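# Insert flat cable fully into connector and close latch

## Task

Get the end of the flat cable pushed completely into the connector, then close the connector's latch so that it stays shut.

## Robot and tools

Robot: two arms over a table. left_arm carries a five-finger left hand and right_arm a five-finger right hand; the left hand is the mirror image of the right. Calibrated bases: left_arm at (-0.045, +0.333, +0.028) m, right_arm at (+0.011, -0.271, +0.005) m, both turned only slightly about z. A two-camera stand is bolted to the floor behind the arms. show_instructions returns the scene's reference pages (here a left-hand diagram); it moves nothing.

Scene frame: origin at table-top height, halfway between the nominal bases; +z up, +x away from the robot over the table, +y toward left_arm. Arm names do not match image left and right.

Hand point: a spot fixed to the palm, 0.15 m from the wrist mounting face along the fingers and 0.05 m in front of the palm. Its +z runs along straight fingers, +y out of the palm; +x runs across the palm away from the thumb on the right hand and toward the thumb on the left hand. Straight fingers end 0.06 to 0.07 m beyond the point, with their centre lines 0.06 m behind it (-y). A rigid bracket on the little-finger side of the wrist reaches 0.10 m across from the point and can strike things.

The 28-number row (all in [-1, 1]), used by execute_actions and move: numbers 1-14 are left_arm, 15-28 right_arm. For each arm: dx, dy, dz, rx, ry, rz, then little, ring, middle, index, thumb_bend, thumb_turn, force_limit, speed. Both arms must always be filled in.
- Pose numbers are offsets, not poses: measured along scene-frame axes from the arm's Hand target as it stood when the action or move began. 1.0 equals 0.6 m for dx/dy/dz and 180 degrees for rx/ry/rz, which together form one rotation vector about the hand point. Every row in one action, and every target in one move list, counts from that same start, not from the row before. Sending the same offset again moves further. Six zeros re-request the current Hand target.
- Finger numbers are absolute targets: +1 straight/open, -1 curled. thumb_bend +1 straight, -1 fully bent; thumb_turn +1 beside the palm, -1 swung in front of it. force_limit maps -1..+1 to roughly 0..10 N at the fingertip (0..15 N for the two thumb motors). speed rises from near zero at -1 to full at +0.48 and stays full above. Use speed about -0.94 or lower for gentle closing. There is no neutral value: to keep a hand unchanged, repeat the eight hand numbers last sent for it; if none sent yet, use its hand_measured six plus hand_force_limit and hand_speed.
- With the thumb in front, the hand grips objects about 0.035-0.065 m thick, or a handle down to about 0.025 m.

Tools:
- execute_actions(actions, cameras): actions is a list of actions; each action is up to 15 rows, one per 1/30 s step, and a short table repeats its final row. cameras: list of names, ["all"], or []; default is all only when actions is empty.
- move(target, speed, blend, blocking, cameras): target is one row or a list of up to 15 rows, driving each hand point on a straight path. speed in m/s, 0.002 to 4.3 (default 0.25), turns capped at twice that in rad/s; one value or one per target. blend in metres rounds corners of a list; 0 stops at each. blocking=false returns after about 0.5 s while motion continues. Total path time is capped at 10 s. Paths do not avoid obstacles or the other arm; keep paths away from an arm's own base.
- wait(seconds 0-10, cameras): lets time pass holding last commands.
- stop(cameras): brakes a running move.
- zoom_image(camera, region [x0, y0, x1, y1] in pixels, at most 504x504): closer look at the latest image of that camera.
- finished_scene(scene=1): ends the scene irreversibly.

Cameras (all 896x504): cam_head_left, cam_head_right, cam_high, cam_low, cam_left_wrist, cam_right_wrist.

Results: per arm end_effector_position (m) and end_effector_quat_wxyz in the scene frame; Hand target (last commanded pose after clipping, the base for the next offsets); joint positions, velocities (may read within noise), torques (include the arm's own weight, biased and noisy); motor temperatures. Per hand, six-value lists in motor order: hand_measured (positions on the command scale), hand_stopped_by (moving, target, force, stalled, fault), hand_load_n (fingertip force, positive when pushed open; a lost grip shows as load near 0). hand_force_limit and hand_speed echo settings. move adds a move: line with the ending (done, off_target, moving, held, fault) and any limits (paced = pose clipped, held = steps withheld).

Control behaviour: commanded orientation is clipped to within 40 degrees of the measured one each step. Arms follow loosely and often rest 1-3 cm (up to 5 cm) off target, usually low, without any contact; send the remaining distance as a new offset. A blocked arm keeps pressing; to relieve it, command a target back beyond the hand point. Finger motors lock after reaching target or force_limit; to grip harder raise force_limit and send a more-closed target; to loosen send a more-open one.

Avoid: knocking anything off the table, dropping or releasing moving parts, fast or hard contact with fixed objects, heavy finger loads, any contact between the two arms or one hand closing on the other. Motors heat when holding, stretched out, or pushing; MOTOR HOT appears at 85 °C and at 100 °C the arm goes limp for 30-60 s.

Each tool is called by a JSON object that holds its "name" and its "arguments", one argument or row to a line.

Reference images:

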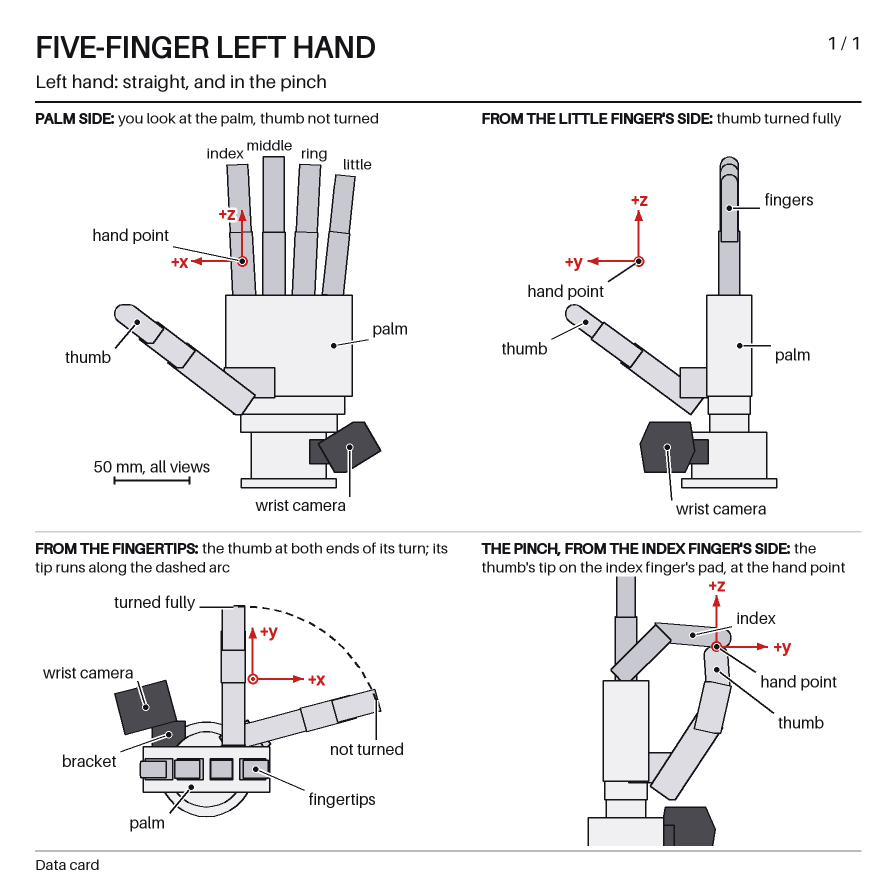

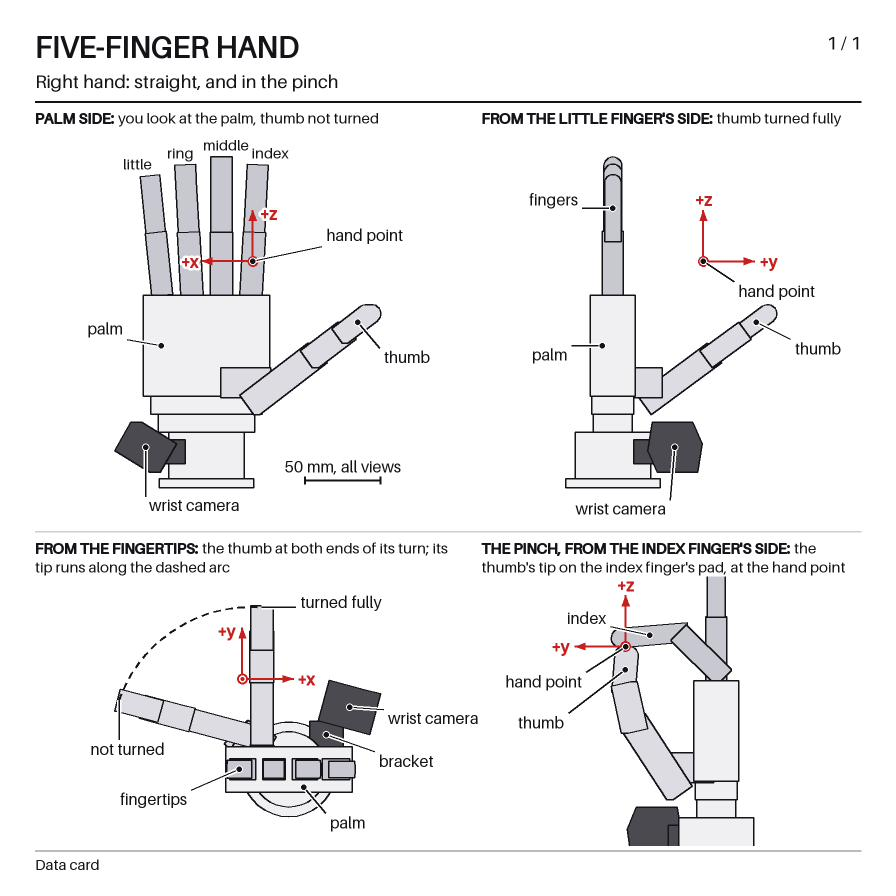

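## Session

{"name": "execute_actions", "arguments": {
  "actions": []
}}

Scene clock: 0.00 s.
left_arm: end_effector_position=(+0.2656, +0.2146, +0.1442) hand_measured=(+1.000, +1.000, +1.000, +1.000, +1.000, +1.000) hand_load_n=(+0.0, +0.0, +0.0, +0.0, +0.0, +0.0) hand_stopped_by=(target, target, target, target, target, target) hand_force_limit=0.00 hand_speed=-0.80 end_effector_quat_wxyz=(-0.015, -0.129, +0.992, +0.005) | right_arm: end_effector_position=(+0.4055, -0.4814, +0.2798) hand_measured=(+1.000, +1.000, +1.000, +1.000, +1.000, +1.000) hand_load_n=(+0.0, +0.5, +0.0, +0.0, +0.0, +0.0) hand_stopped_by=(target, target, target, target, target, target) hand_force_limit=0.00 hand_speed=-0.80 end_effector_quat_wxyz=(+0.055, +0.655, -0.146, +0.740)
Joint positions: left_arm=[-0.468 1.449 1.096 -1.248 0.007 0.875] | right_arm=[-0.437 0.879 0.392 0.588 -0.131 -1.412]
Joint velocities: within noise
Joint torques (N m): no reading
Motor temperatures (°C): left_arm=[33 33 34 30 26 27] | right_arm=[33 31 27 26 26 27]
Heat: left arm: hottest elbow 34 °C; right arm: hottest waist 33 °C.
Hand target: left_arm +0.2749, +0.2103, +0.1527; -0.002, -0.129, +0.992, -0.003 | right_arm +0.4099, -0.4834, +0.2987; +0.057, +0.643, -0.142, +0.751

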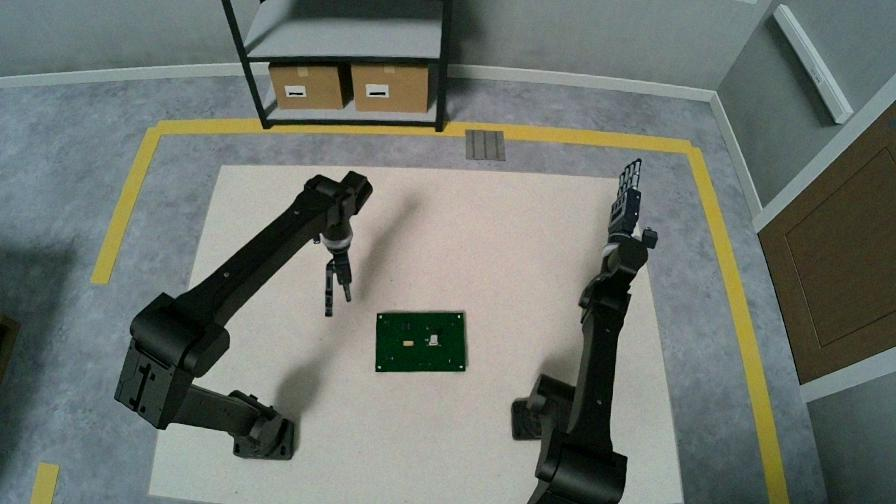

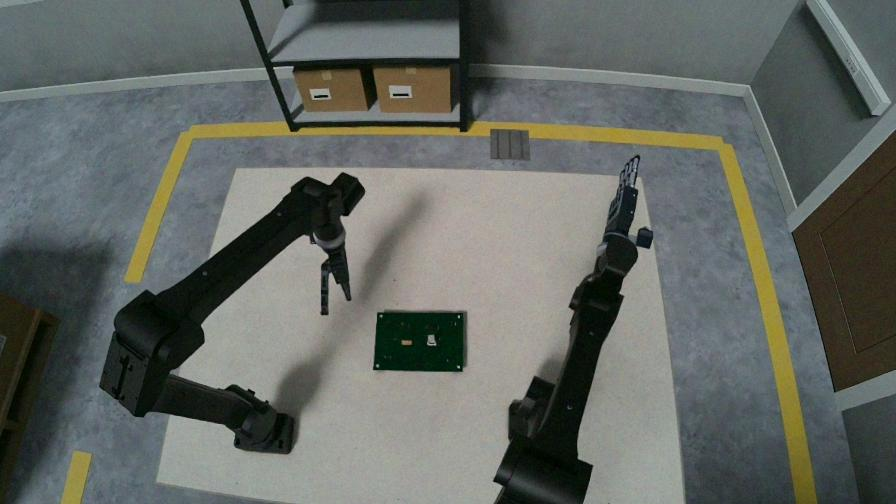

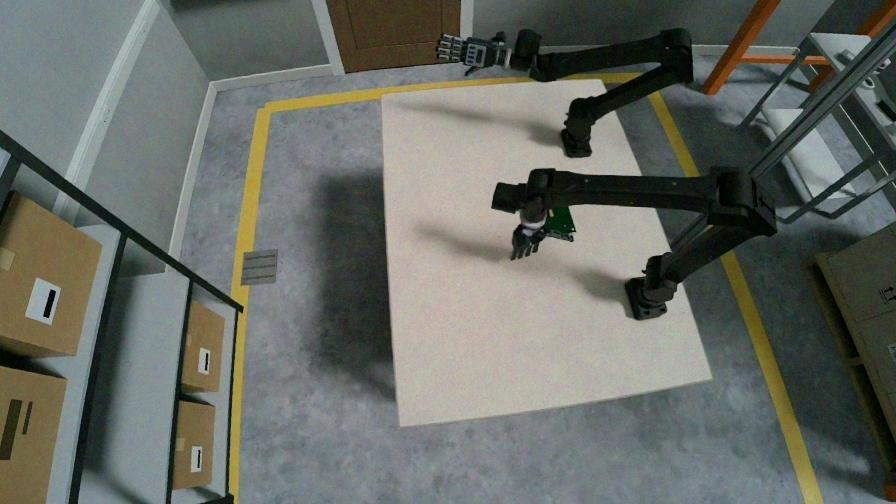

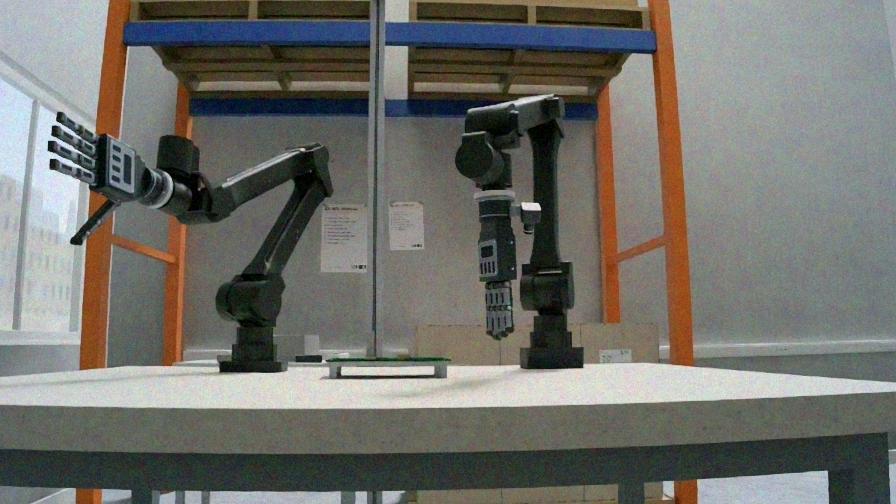

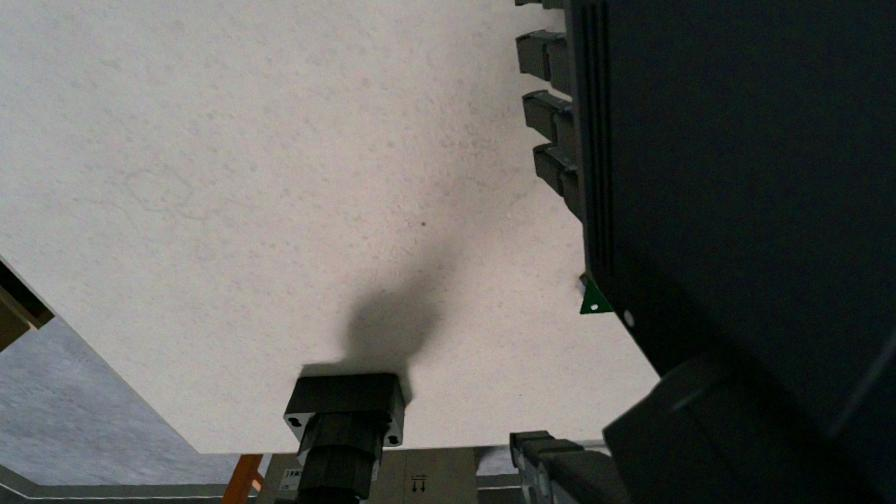

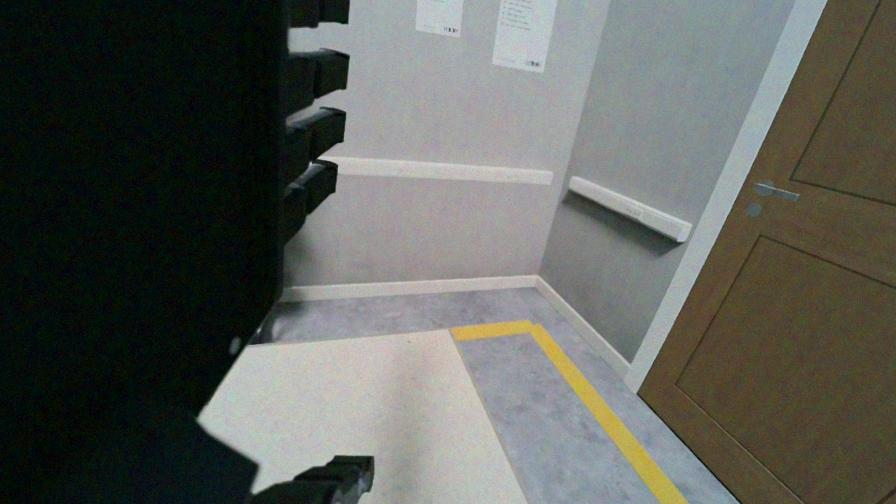

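{"name": "zoom_image", "arguments": {
  "camera": "cam_head_left",
  "region": [370, 300, 475, 380]
}}

{"name": "zoom_image", "arguments": {
  "camera": "cam_head_left",
  "region": [395, 325, 450, 360]
}}

{"name": "zoom_image", "arguments": {
  "camera": "cam_low",
  "region": [310, 340, 470, 390]
}}

Scaled by 4.800 from the camera's 896x504 image, which has a finer 1280x720 frame.

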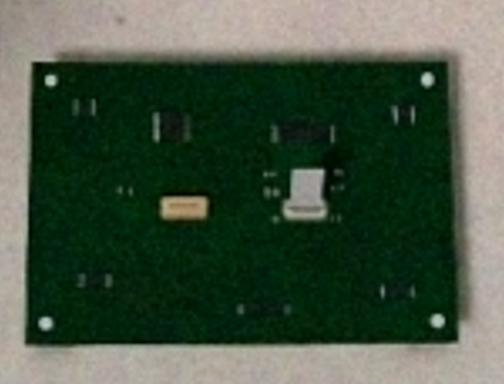

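Scaled by 9.164 from the camera's 896x504 image, which has a finer 1280x720 frame.

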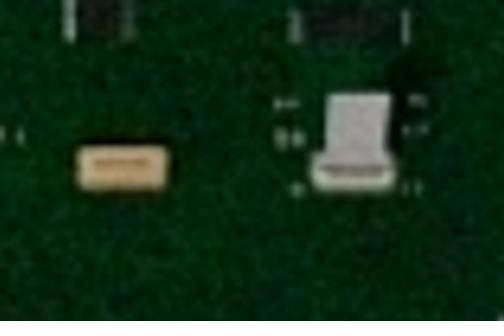

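Scaled by 3.150 from the camera's 896x504 image, which has a finer 1280x720 frame.

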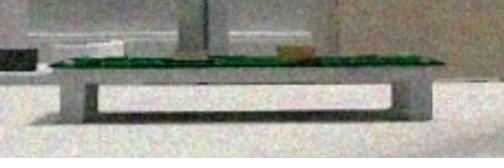

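{"name": "move", "arguments": {
  "target": [0.025,-0.4,0.06,0,0,0,1,1,1,1,1,1,0,-0.8,0,0,0,0,0,0,1,1,1,1,1,1,0,-0.8],
  "cameras": ["cam_left_wrist","cam_head_left"]
}}

Scene clock: 84.13 s.
left_arm: end_effector_position=(+0.2816, -0.0164, +0.1766) hand_measured=(+1.000, +1.000, +1.000, +1.000, +1.000, +1.000) hand_load_n=(+0.0, +0.0, +0.0, +0.0, +0.0, +0.0) hand_stopped_by=(target, target, target, target, target, target) hand_force_limit=0.00 hand_speed=-0.80 end_effector_quat_wxyz=(-0.013, -0.123, +0.992, +0.009) | right_arm: end_effector_position=(+0.4055, -0.4814, +0.2798) hand_measured=(+1.000, +1.000, +1.000, +1.000, +1.000, +1.000) hand_load_n=(+0.0, +0.0, +0.0, +0.0, +0.0, +0.0) hand_stopped_by=(target, target, target, target, target, target) hand_force_limit=0.00 hand_speed=-0.80 end_effector_quat_wxyz=(+0.055, +0.655, -0.146, +0.740)
Joint positions: left_arm=[-0.848 1.811 1.634 -1.424 0.011 0.505] | right_arm=[-0.437 0.879 0.392 0.588 -0.131 -1.412]
Joint torques (N m): left_arm=[0.44 -13.98 11.1 -0.83 -0.19 -0.19] | right_arm=[-1.73 -0.67 9.54 2.47 -0.01 0.02]
Motor temperatures (°C): left_arm=[32 35 42 30 26 27] | right_arm=[33 31 39 26 26 26]
Heat: left arm: hottest elbow 42 °C; right arm: hottest elbow 39 °C.
Hand target: left_arm +0.2899, -0.0297, +0.1887; -0.002, -0.129, +0.992, -0.003 | right_arm +0.4099, -0.4834, +0.2987; +0.057, +0.643, -0.142, +0.751
Off the commanded pose: left_arm 0.020 m, 2 deg | right_arm 0.020 m, 2 deg.
move: off_target (left_arm, right_arm)
Images, in order (width x height): cam_head_left 896x504, cam_left_wrist 896x504.

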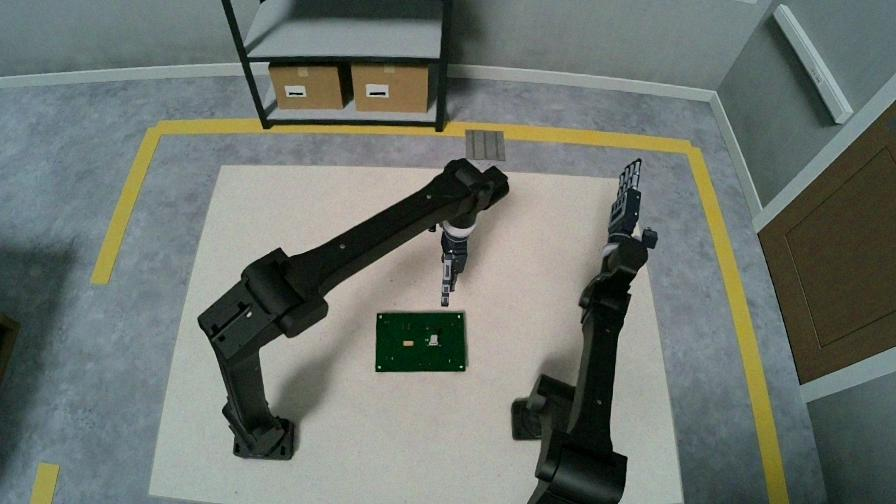

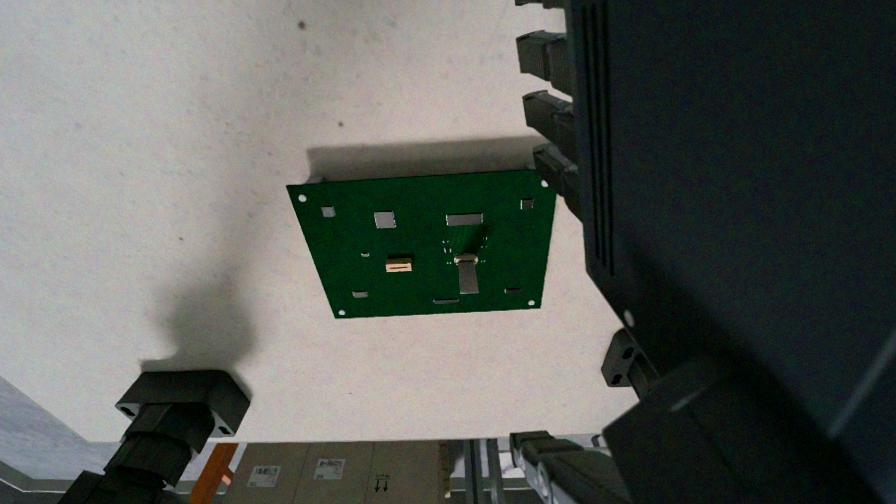

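{"name": "zoom_image", "arguments": {
  "camera": "cam_left_wrist",
  "region": [430, 210, 510, 310]
}}

{"name": "zoom_image", "arguments": {
  "camera": "cam_left_wrist",
  "region": [350, 180, 560, 320]
}}

Scaled by 5.040 from the camera's 896x504 image, which has a finer 1280x720 frame.

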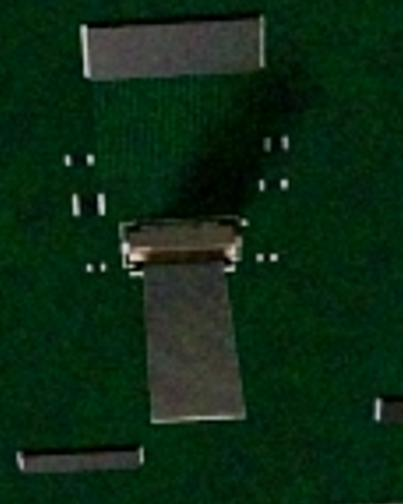

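Scaled by 2.400 from the camera's 896x504 image, which has a finer 1280x720 frame.

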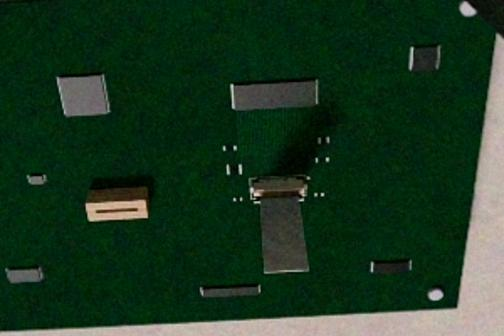

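{"name": "move", "arguments": {
  "target": [-0.02,-0.05,-0.09,0,0,0,1,1,1,1,1,1,0,-0.8,0,0,0,0,0,0,1,1,1,1,1,1,0,-0.8],
  "cameras": ["cam_left_wrist","cam_head_left","cam_low"]
}}

Scene clock: 150.73 s.
left_arm: end_effector_position=(+0.2776, -0.0527, +0.1338) hand_measured=(+1.000, +1.000, +1.000, +1.000, +1.000, +1.000) hand_load_n=(+0.0, +0.0, +0.0, +0.0, +0.0, +0.0) hand_stopped_by=(target, target, target, target, target, target) hand_force_limit=0.00 hand_speed=-0.80 end_effector_quat_wxyz=(-0.008, -0.124, +0.992, +0.003) | right_arm: end_effector_position=(+0.4055, -0.4814, +0.2798) hand_measured=(+1.000, +1.000, +1.000, +1.000, +1.000, +1.000) hand_load_n=(+0.0, +0.0, +0.0, +0.0, +0.0, +0.0) hand_stopped_by=(target, target, target, target, target, target) hand_force_limit=0.00 hand_speed=-0.80 end_effector_quat_wxyz=(+0.055, +0.655, -0.146, +0.740)
Joint positions: left_arm=[-0.897 1.888 1.634 -1.331 0.01 0.454] | right_arm=[-0.437 0.879 0.392 0.588 -0.131 -1.412]
Joint torques (N m): left_arm=[0.26 -14.97 7.98 0.09 -0.17 -0.11] | right_arm=[-1.73 -0.67 9.55 2.47 -0.01 0.02]
Motor temperatures (°C): left_arm=[32 35 52 29 25 27] | right_arm=[33 30 41 26 26 26]
Heat: left arm: hottest elbow 52 °C; right arm: hottest elbow 41 °C.
Hand target: left_arm +0.2781, -0.0597, +0.1348; -0.002, -0.129, +0.992, -0.003 | right_arm +0.4099, -0.4834, +0.2987; +0.057, +0.643, -0.142, +0.751
Off the commanded pose: left_arm 0.007 m, 1 deg | right_arm 0.020 m, 2 deg.
move: off_target (right_arm)
Images, in order (width x height): cam_head_left 896x504, cam_low 896x504, cam_left_wrist 896x504.

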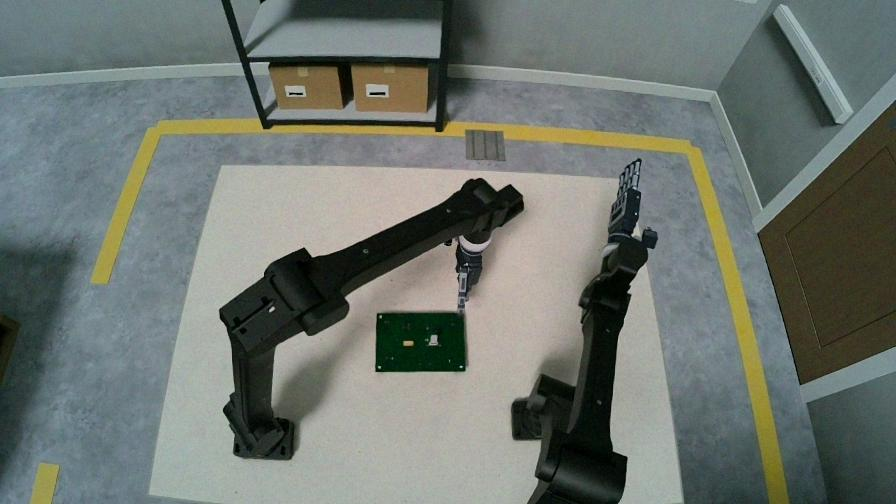

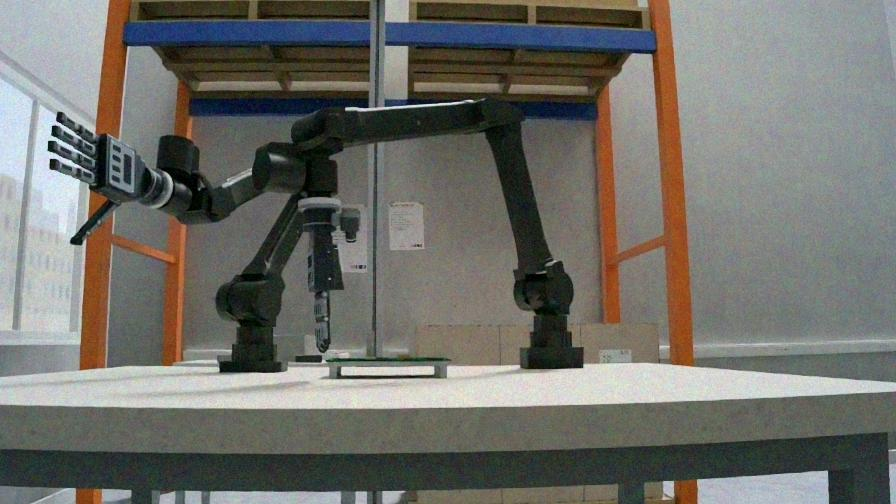

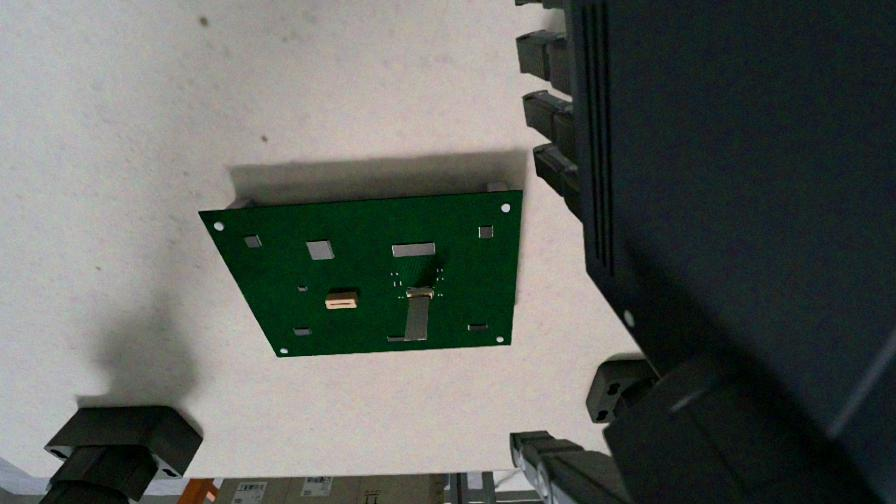

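{"name": "zoom_image", "arguments": {
  "camera": "cam_left_wrist",
  "region": [380, 260, 460, 350]
}}

{"name": "zoom_image", "arguments": {
  "camera": "cam_low",
  "region": [310, 330, 470, 390]
}}

{"name": "zoom_image", "arguments": {
  "camera": "cam_head_left",
  "region": [415, 325, 450, 355]
}}

Scaled by 5.600 from the camera's 896x504 image, which has a finer 1280x720 frame.

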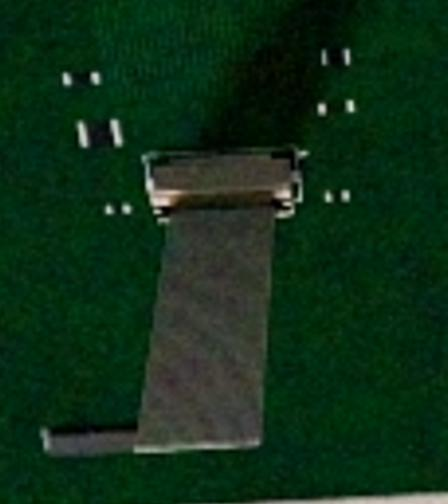

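Scaled by 3.150 from the camera's 896x504 image, which has a finer 1280x720 frame.

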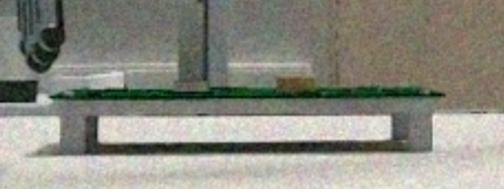

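Scaled by 14.400 from the camera's 896x504 image, which has a finer 1280x720 frame.

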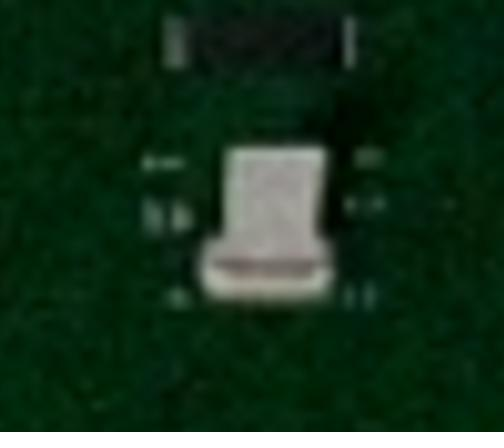

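{"name": "move", "arguments": {
  "target": [-0.03,-0.08,-0.05,0,0,0,-1,-1,-1,-1,1,1,0,0.2,0,0,0,0,0,0,1,1,1,1,1,1,0,-0.8],
  "cameras": ["cam_left_wrist","cam_head_left","cam_low"]
}}

Scene clock: 241.97 s.
left_arm: end_effector_position=(+0.2492, -0.0893, +0.0917) hand_measured=(-1.000, -1.000, -1.000, -1.000, +1.000, +1.000) hand_load_n=(+0.0, +0.0, +0.0, +0.5, +0.0, +0.0) hand_stopped_by=(target, target, target, target, target, target) hand_force_limit=0.00 hand_speed=0.20 end_effector_quat_wxyz=(-0.017, -0.122, +0.992, +0.021) | right_arm: end_effector_position=(+0.4055, -0.4814, +0.2798) hand_measured=(+1.000, +1.000, +1.000, +1.000, +1.000, +1.000) hand_load_n=(+0.0, +0.0, +0.0, +0.0, +0.0, +0.0) hand_stopped_by=(target, target, target, target, target, target) hand_force_limit=0.00 hand_speed=-0.80 end_effector_quat_wxyz=(+0.055, +0.655, -0.146, +0.740)
Joint positions: left_arm=[-0.975 1.979 1.65 -1.295 0.01 0.38] | right_arm=[-0.437 0.879 0.392 0.588 -0.131 -1.412]
Joint torques (N m): left_arm=[0.85 -15.85 10.39 -0.08 -0.16 -0.22] | right_arm=[-1.73 -0.62 9.55 2.48 -0.01 0.01]
Motor temperatures (°C): left_arm=[31 40 46 29 25 27] | right_arm=[32 30 43 26 26 26]
Heat: left arm: hottest elbow 46 °C; right arm: hottest elbow 43 °C.
Hand target: left_arm +0.2599, -0.1076, +0.1047; -0.002, -0.129, +0.992, -0.003 | right_arm +0.4099, -0.4834, +0.2987; +0.057, +0.643, -0.142, +0.751
Off the commanded pose: left_arm 0.025 m, 3 deg | right_arm 0.020 m, 2 deg.
move: off_target (left_arm, right_arm)
Images, in order (width x height): cam_head_left 896x504, cam_low 896x504, cam_left_wrist 896x504.

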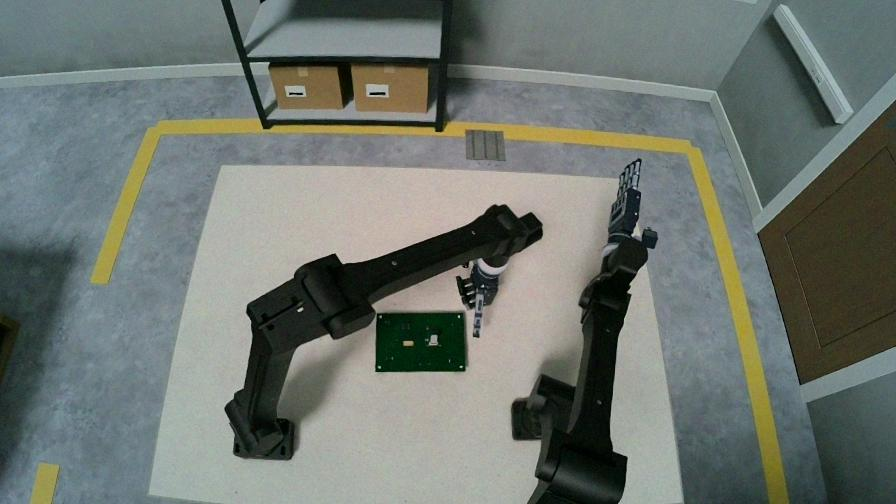

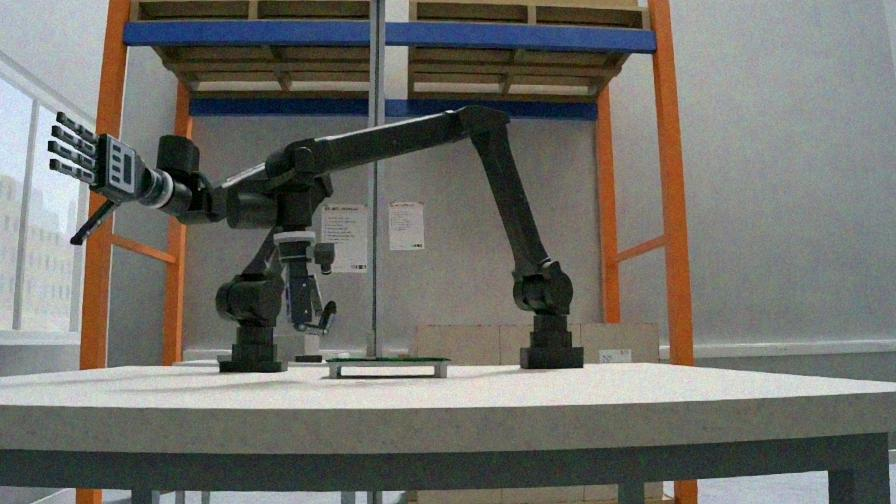

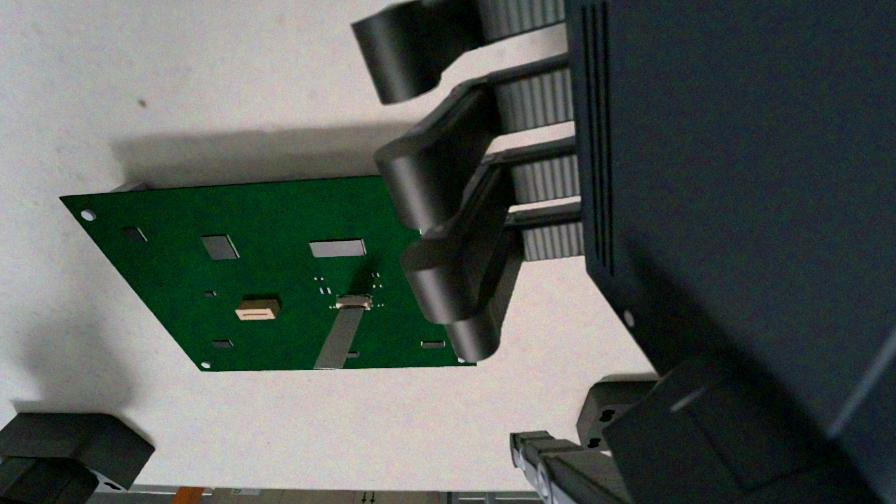

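{"name": "zoom_image", "arguments": {
  "camera": "cam_left_wrist",
  "region": [305, 270, 395, 375]
}}

{"name": "zoom_image", "arguments": {
  "camera": "cam_left_wrist",
  "region": [325, 285, 380, 320]
}}

{"name": "zoom_image", "arguments": {
  "camera": "cam_low",
  "region": [340, 320, 420, 380]
}}

Scaled by 4.800 from the camera's 896x504 image, which has a finer 1280x720 frame.

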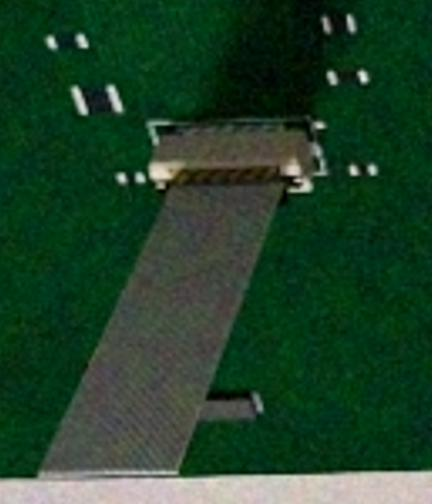

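Scaled by 9.164 from the camera's 896x504 image, which has a finer 1280x720 frame.

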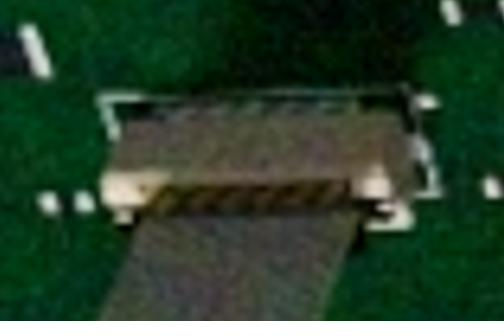

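Scaled by 6.300 from the camera's 896x504 image, which has a finer 1280x720 frame.

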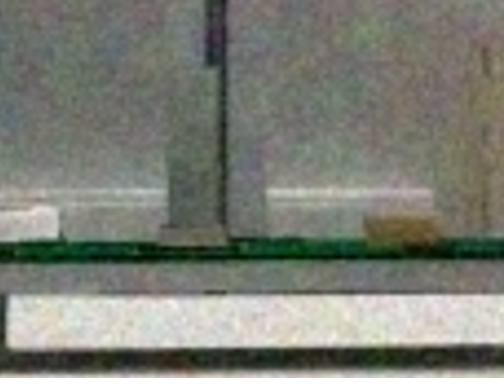

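{"name": "zoom_image", "arguments": {
  "camera": "cam_left_wrist",
  "region": [225, 285, 290, 330]
}}

{"name": "zoom_image", "arguments": {
  "camera": "cam_head_right",
  "region": [415, 325, 450, 355]
}}

Scaled by 7.754 from the camera's 896x504 image, which has a finer 1280x720 frame.

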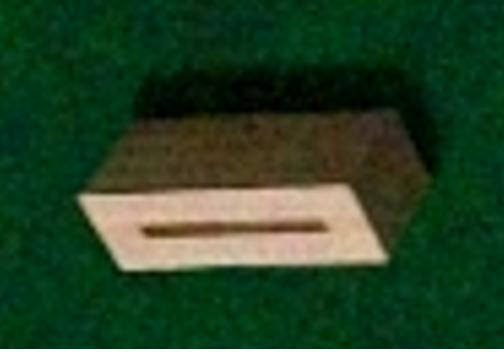

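This scene's latest camera images include none from cam_head_right. They are from: cam_head_left, cam_low, cam_left_wrist. cam_head_right's image comes with the result of a call that names it in "cameras".

{"name": "move", "arguments": {
  "target": [
    [-0.04,0.1,0.07,0,0,0.25,-1,-1,-1,-1,1,1,0,0.2,0,0,0,0,0,0,1,1,1,1,1,1,0,-0.8],
    [-0.07,0.2035,0.01,0,0,0.512,-1,-1,-1,-1,1,1,0,0.2,0,0,0,0,0,0,1,1,1,1,1,1,0,-0.8]
  ],
  "blend": 0.03,
  "cameras": ["cam_left_wrist","cam_head_left","cam_low"]
}}

Scene clock: 449.13 s.
left_arm: end_effector_position=(+0.2097, +0.0145, +0.1045) hand_measured=(-1.000, -1.000, -1.000, -1.000, +1.000, +1.000) hand_load_n=(+0.0, +0.0, +0.0, +0.5, +0.0, +0.0) hand_stopped_by=(target, target, target, target, target, target) hand_force_limit=0.00 hand_speed=0.20 end_effector_quat_wxyz=(+0.001, +0.795, -0.606, -0.011) | right_arm: end_effector_position=(+0.4055, -0.4814, +0.2798) hand_measured=(+1.000, +1.000, +1.000, +1.000, +1.000, +1.000) hand_load_n=(+0.0, +0.0, +0.0, +0.0, +0.0, +0.0) hand_stopped_by=(target, target, target, target, target, target) hand_force_limit=0.00 hand_speed=-0.80 end_effector_quat_wxyz=(+0.055, +0.655, -0.146, +0.740)
Joint positions: left_arm=[-0.758 1.522 1.068 -1.137 0.003 -0.996] | right_arm=[-0.437 0.879 0.392 0.588 -0.131 -1.412]
Joint torques (N m): left_arm=[1.9 -10.93 6.9 0.1 -0.15 -0.17] | right_arm=[-1.73 -0.62 9.54 2.47 -0.01 0.01]
Motor temperatures (°C): left_arm=[30 38 54 29 25 27] | right_arm=[32 30 45 25 26 25]
Heat: left arm: hottest elbow 54 °C; right arm: hottest elbow 45 °C.
Hand target: left_arm +0.2179, +0.0146, +0.1106; +0.000, +0.804, -0.595, +0.003 | right_arm +0.4099, -0.4834, +0.2987; +0.057, +0.643, -0.142, +0.751
Off the commanded pose: left_arm 0.010 m, 2 deg | right_arm 0.020 m, 2 deg.
move: off_target (right_arm)
Images, in order (width x height): cam_head_left 896x504, cam_low 896x504, cam_left_wrist 896x504.

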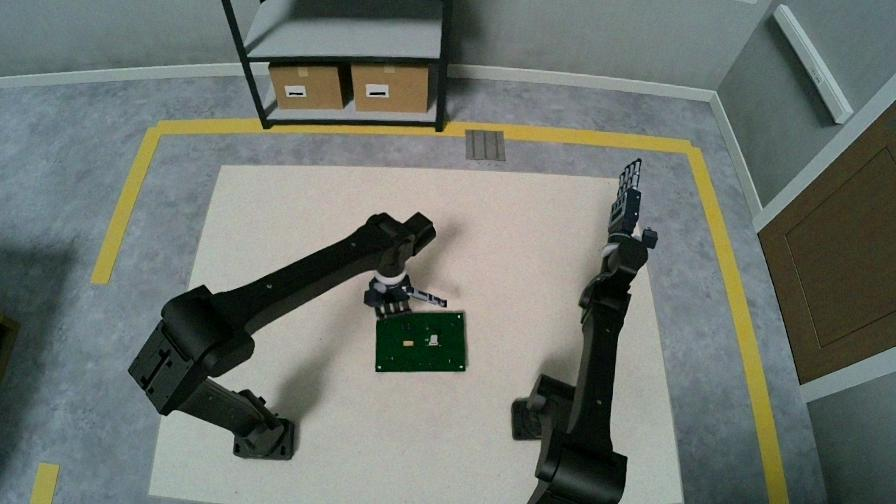

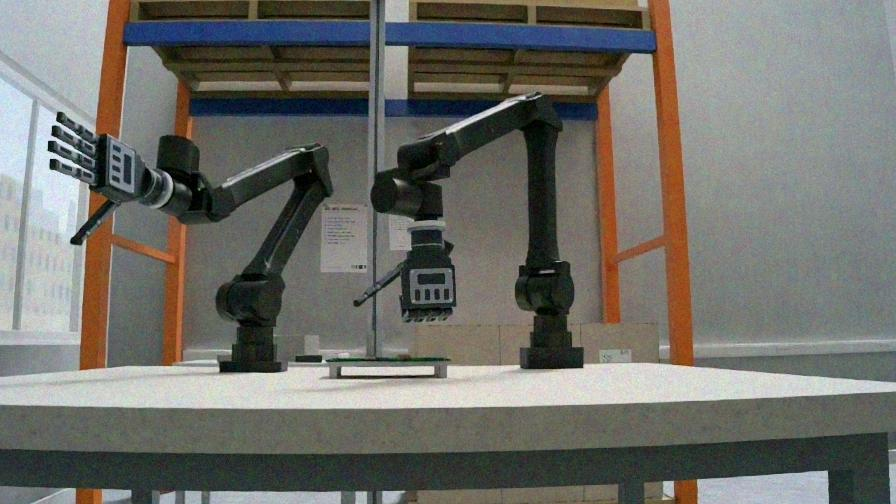

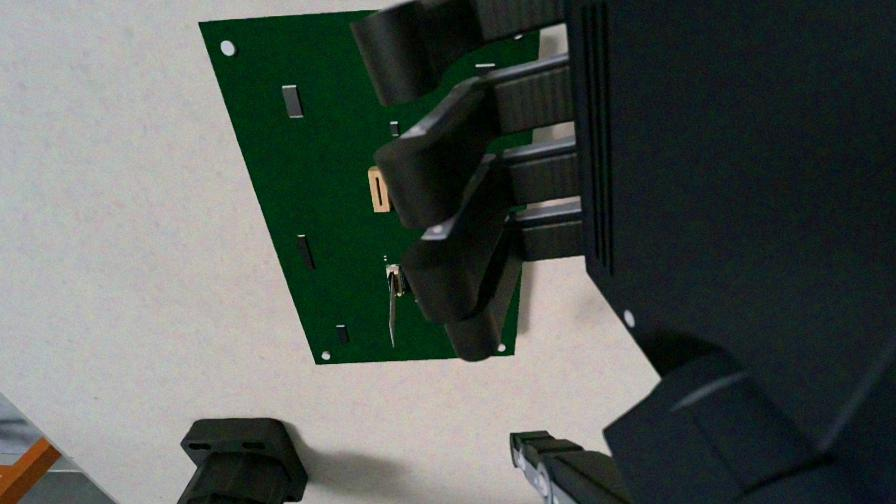

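{"name": "zoom_image", "arguments": {
  "camera": "cam_left_wrist",
  "region": [370, 245, 430, 355]
}}

{"name": "zoom_image", "arguments": {
  "camera": "cam_left_wrist",
  "region": [375, 250, 415, 305]
}}

Scaled by 4.582 from the camera's 896x504 image, which has a finer 1280x720 frame.

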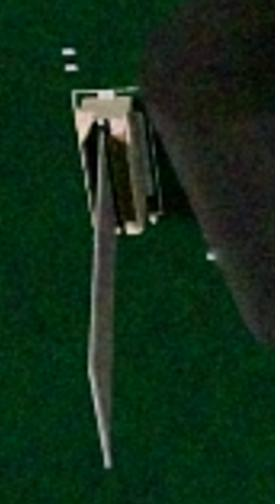

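Scaled by 9.164 from the camera's 896x504 image, which has a finer 1280x720 frame.

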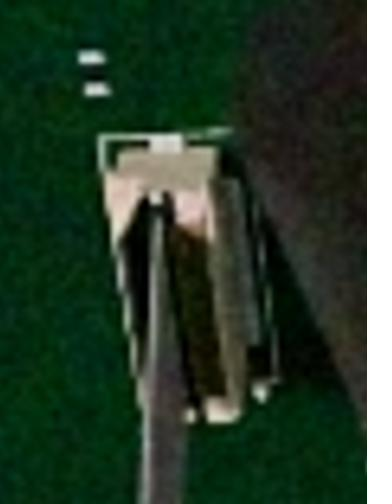

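{"name": "move", "arguments": {
  "target": [0.06,0.0,-0.045,0,0,0,-1,-1,-1,-1,1,1,0,0.2,0,0,0,0,0,0,1,1,1,1,1,1,0,-0.8],
  "cameras": ["cam_left_wrist","cam_low"]
}}

Scene clock: 471.87 s.
left_arm: end_effector_position=(+0.2341, +0.0236, +0.0717) hand_measured=(-1.000, -1.000, -1.000, -1.000, +1.000, +1.000) hand_load_n=(+0.0, +0.0, +0.0, +0.0, +0.0, +0.0) hand_stopped_by=(target, target, target, target, target, target) hand_force_limit=0.00 hand_speed=0.20 end_effector_quat_wxyz=(+0.000, +0.805, -0.593, -0.021) | right_arm: end_effector_position=(+0.4055, -0.4814, +0.2798) hand_measured=(+1.000, +1.000, +1.000, +1.000, +1.000, +1.000) hand_load_n=(+0.0, +0.0, +0.0, +0.0, +0.0, +0.0) hand_stopped_by=(target, target, target, target, target, target) hand_force_limit=0.00 hand_speed=-0.80 end_effector_quat_wxyz=(+0.055, +0.655, -0.146, +0.740)
Joint positions: left_arm=[-0.703 1.605 1.068 -1.076 0.001 -0.975] | right_arm=[-0.437 0.879 0.392 0.588 -0.131 -1.412]
Joint torques (N m): left_arm=[1.73 -9.99 9.17 -0.02 -0.08 0.1] | right_arm=[-1.73 -0.62 9.54 2.48 0 0.01]
Heat: left arm: hottest elbow 50 °C; right arm: hottest elbow 45 °C.
Hand target: left_arm +0.2538, +0.0144, +0.0836; +0.000, +0.804, -0.595, +0.003 | right_arm +0.4099, -0.4834, +0.2987; +0.057, +0.643, -0.142, +0.751
Off the commanded pose: left_arm 0.025 m, 3 deg | right_arm 0.020 m, 2 deg.
move: off_target (left_arm, right_arm)
Images, in order (width x height): cam_low 896x504, cam_left_wrist 896x504.

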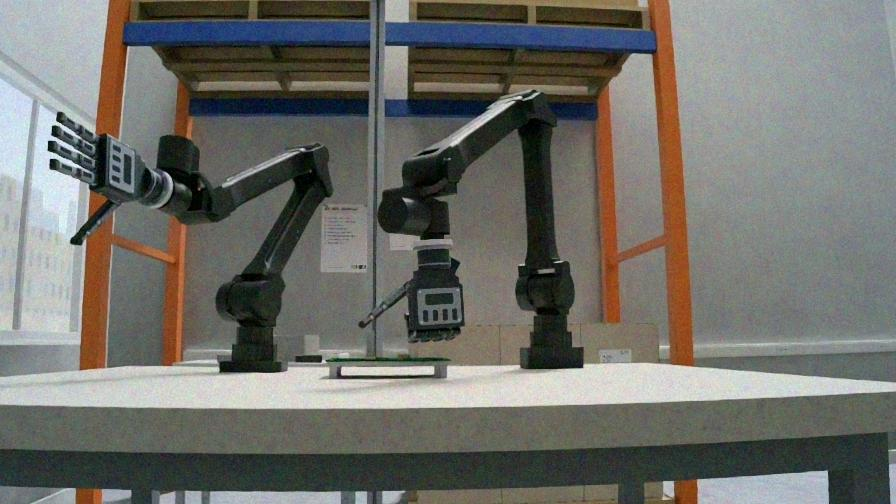

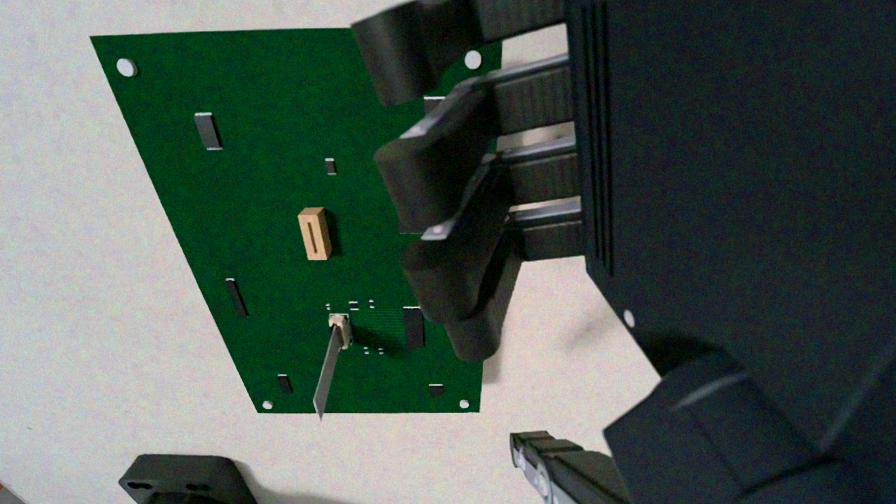

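{"name": "zoom_image", "arguments": {
  "camera": "cam_left_wrist",
  "region": [300, 295, 400, 425]
}}

{"name": "zoom_image", "arguments": {
  "camera": "cam_left_wrist",
  "region": [318, 305, 363, 355]
}}

Scaled by 3.877 from the camera's 896x504 image, which has a finer 1280x720 frame.

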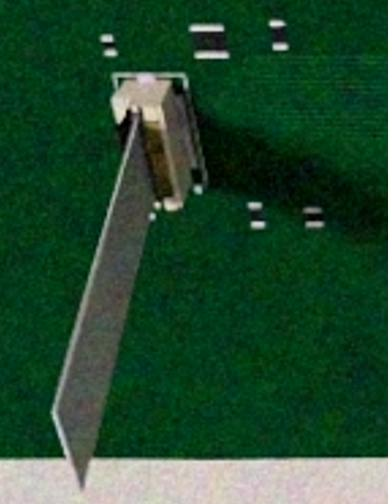

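Scaled by 10.080 from the camera's 896x504 image, which has a finer 1280x720 frame.

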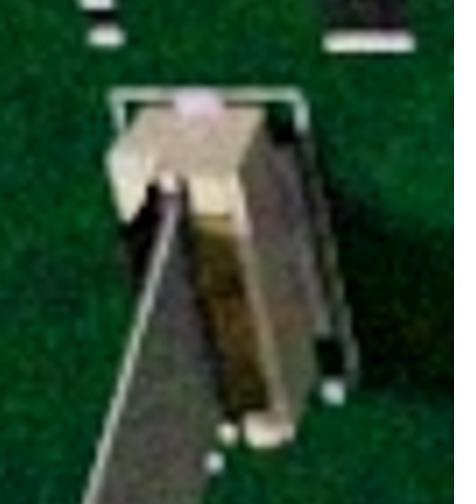

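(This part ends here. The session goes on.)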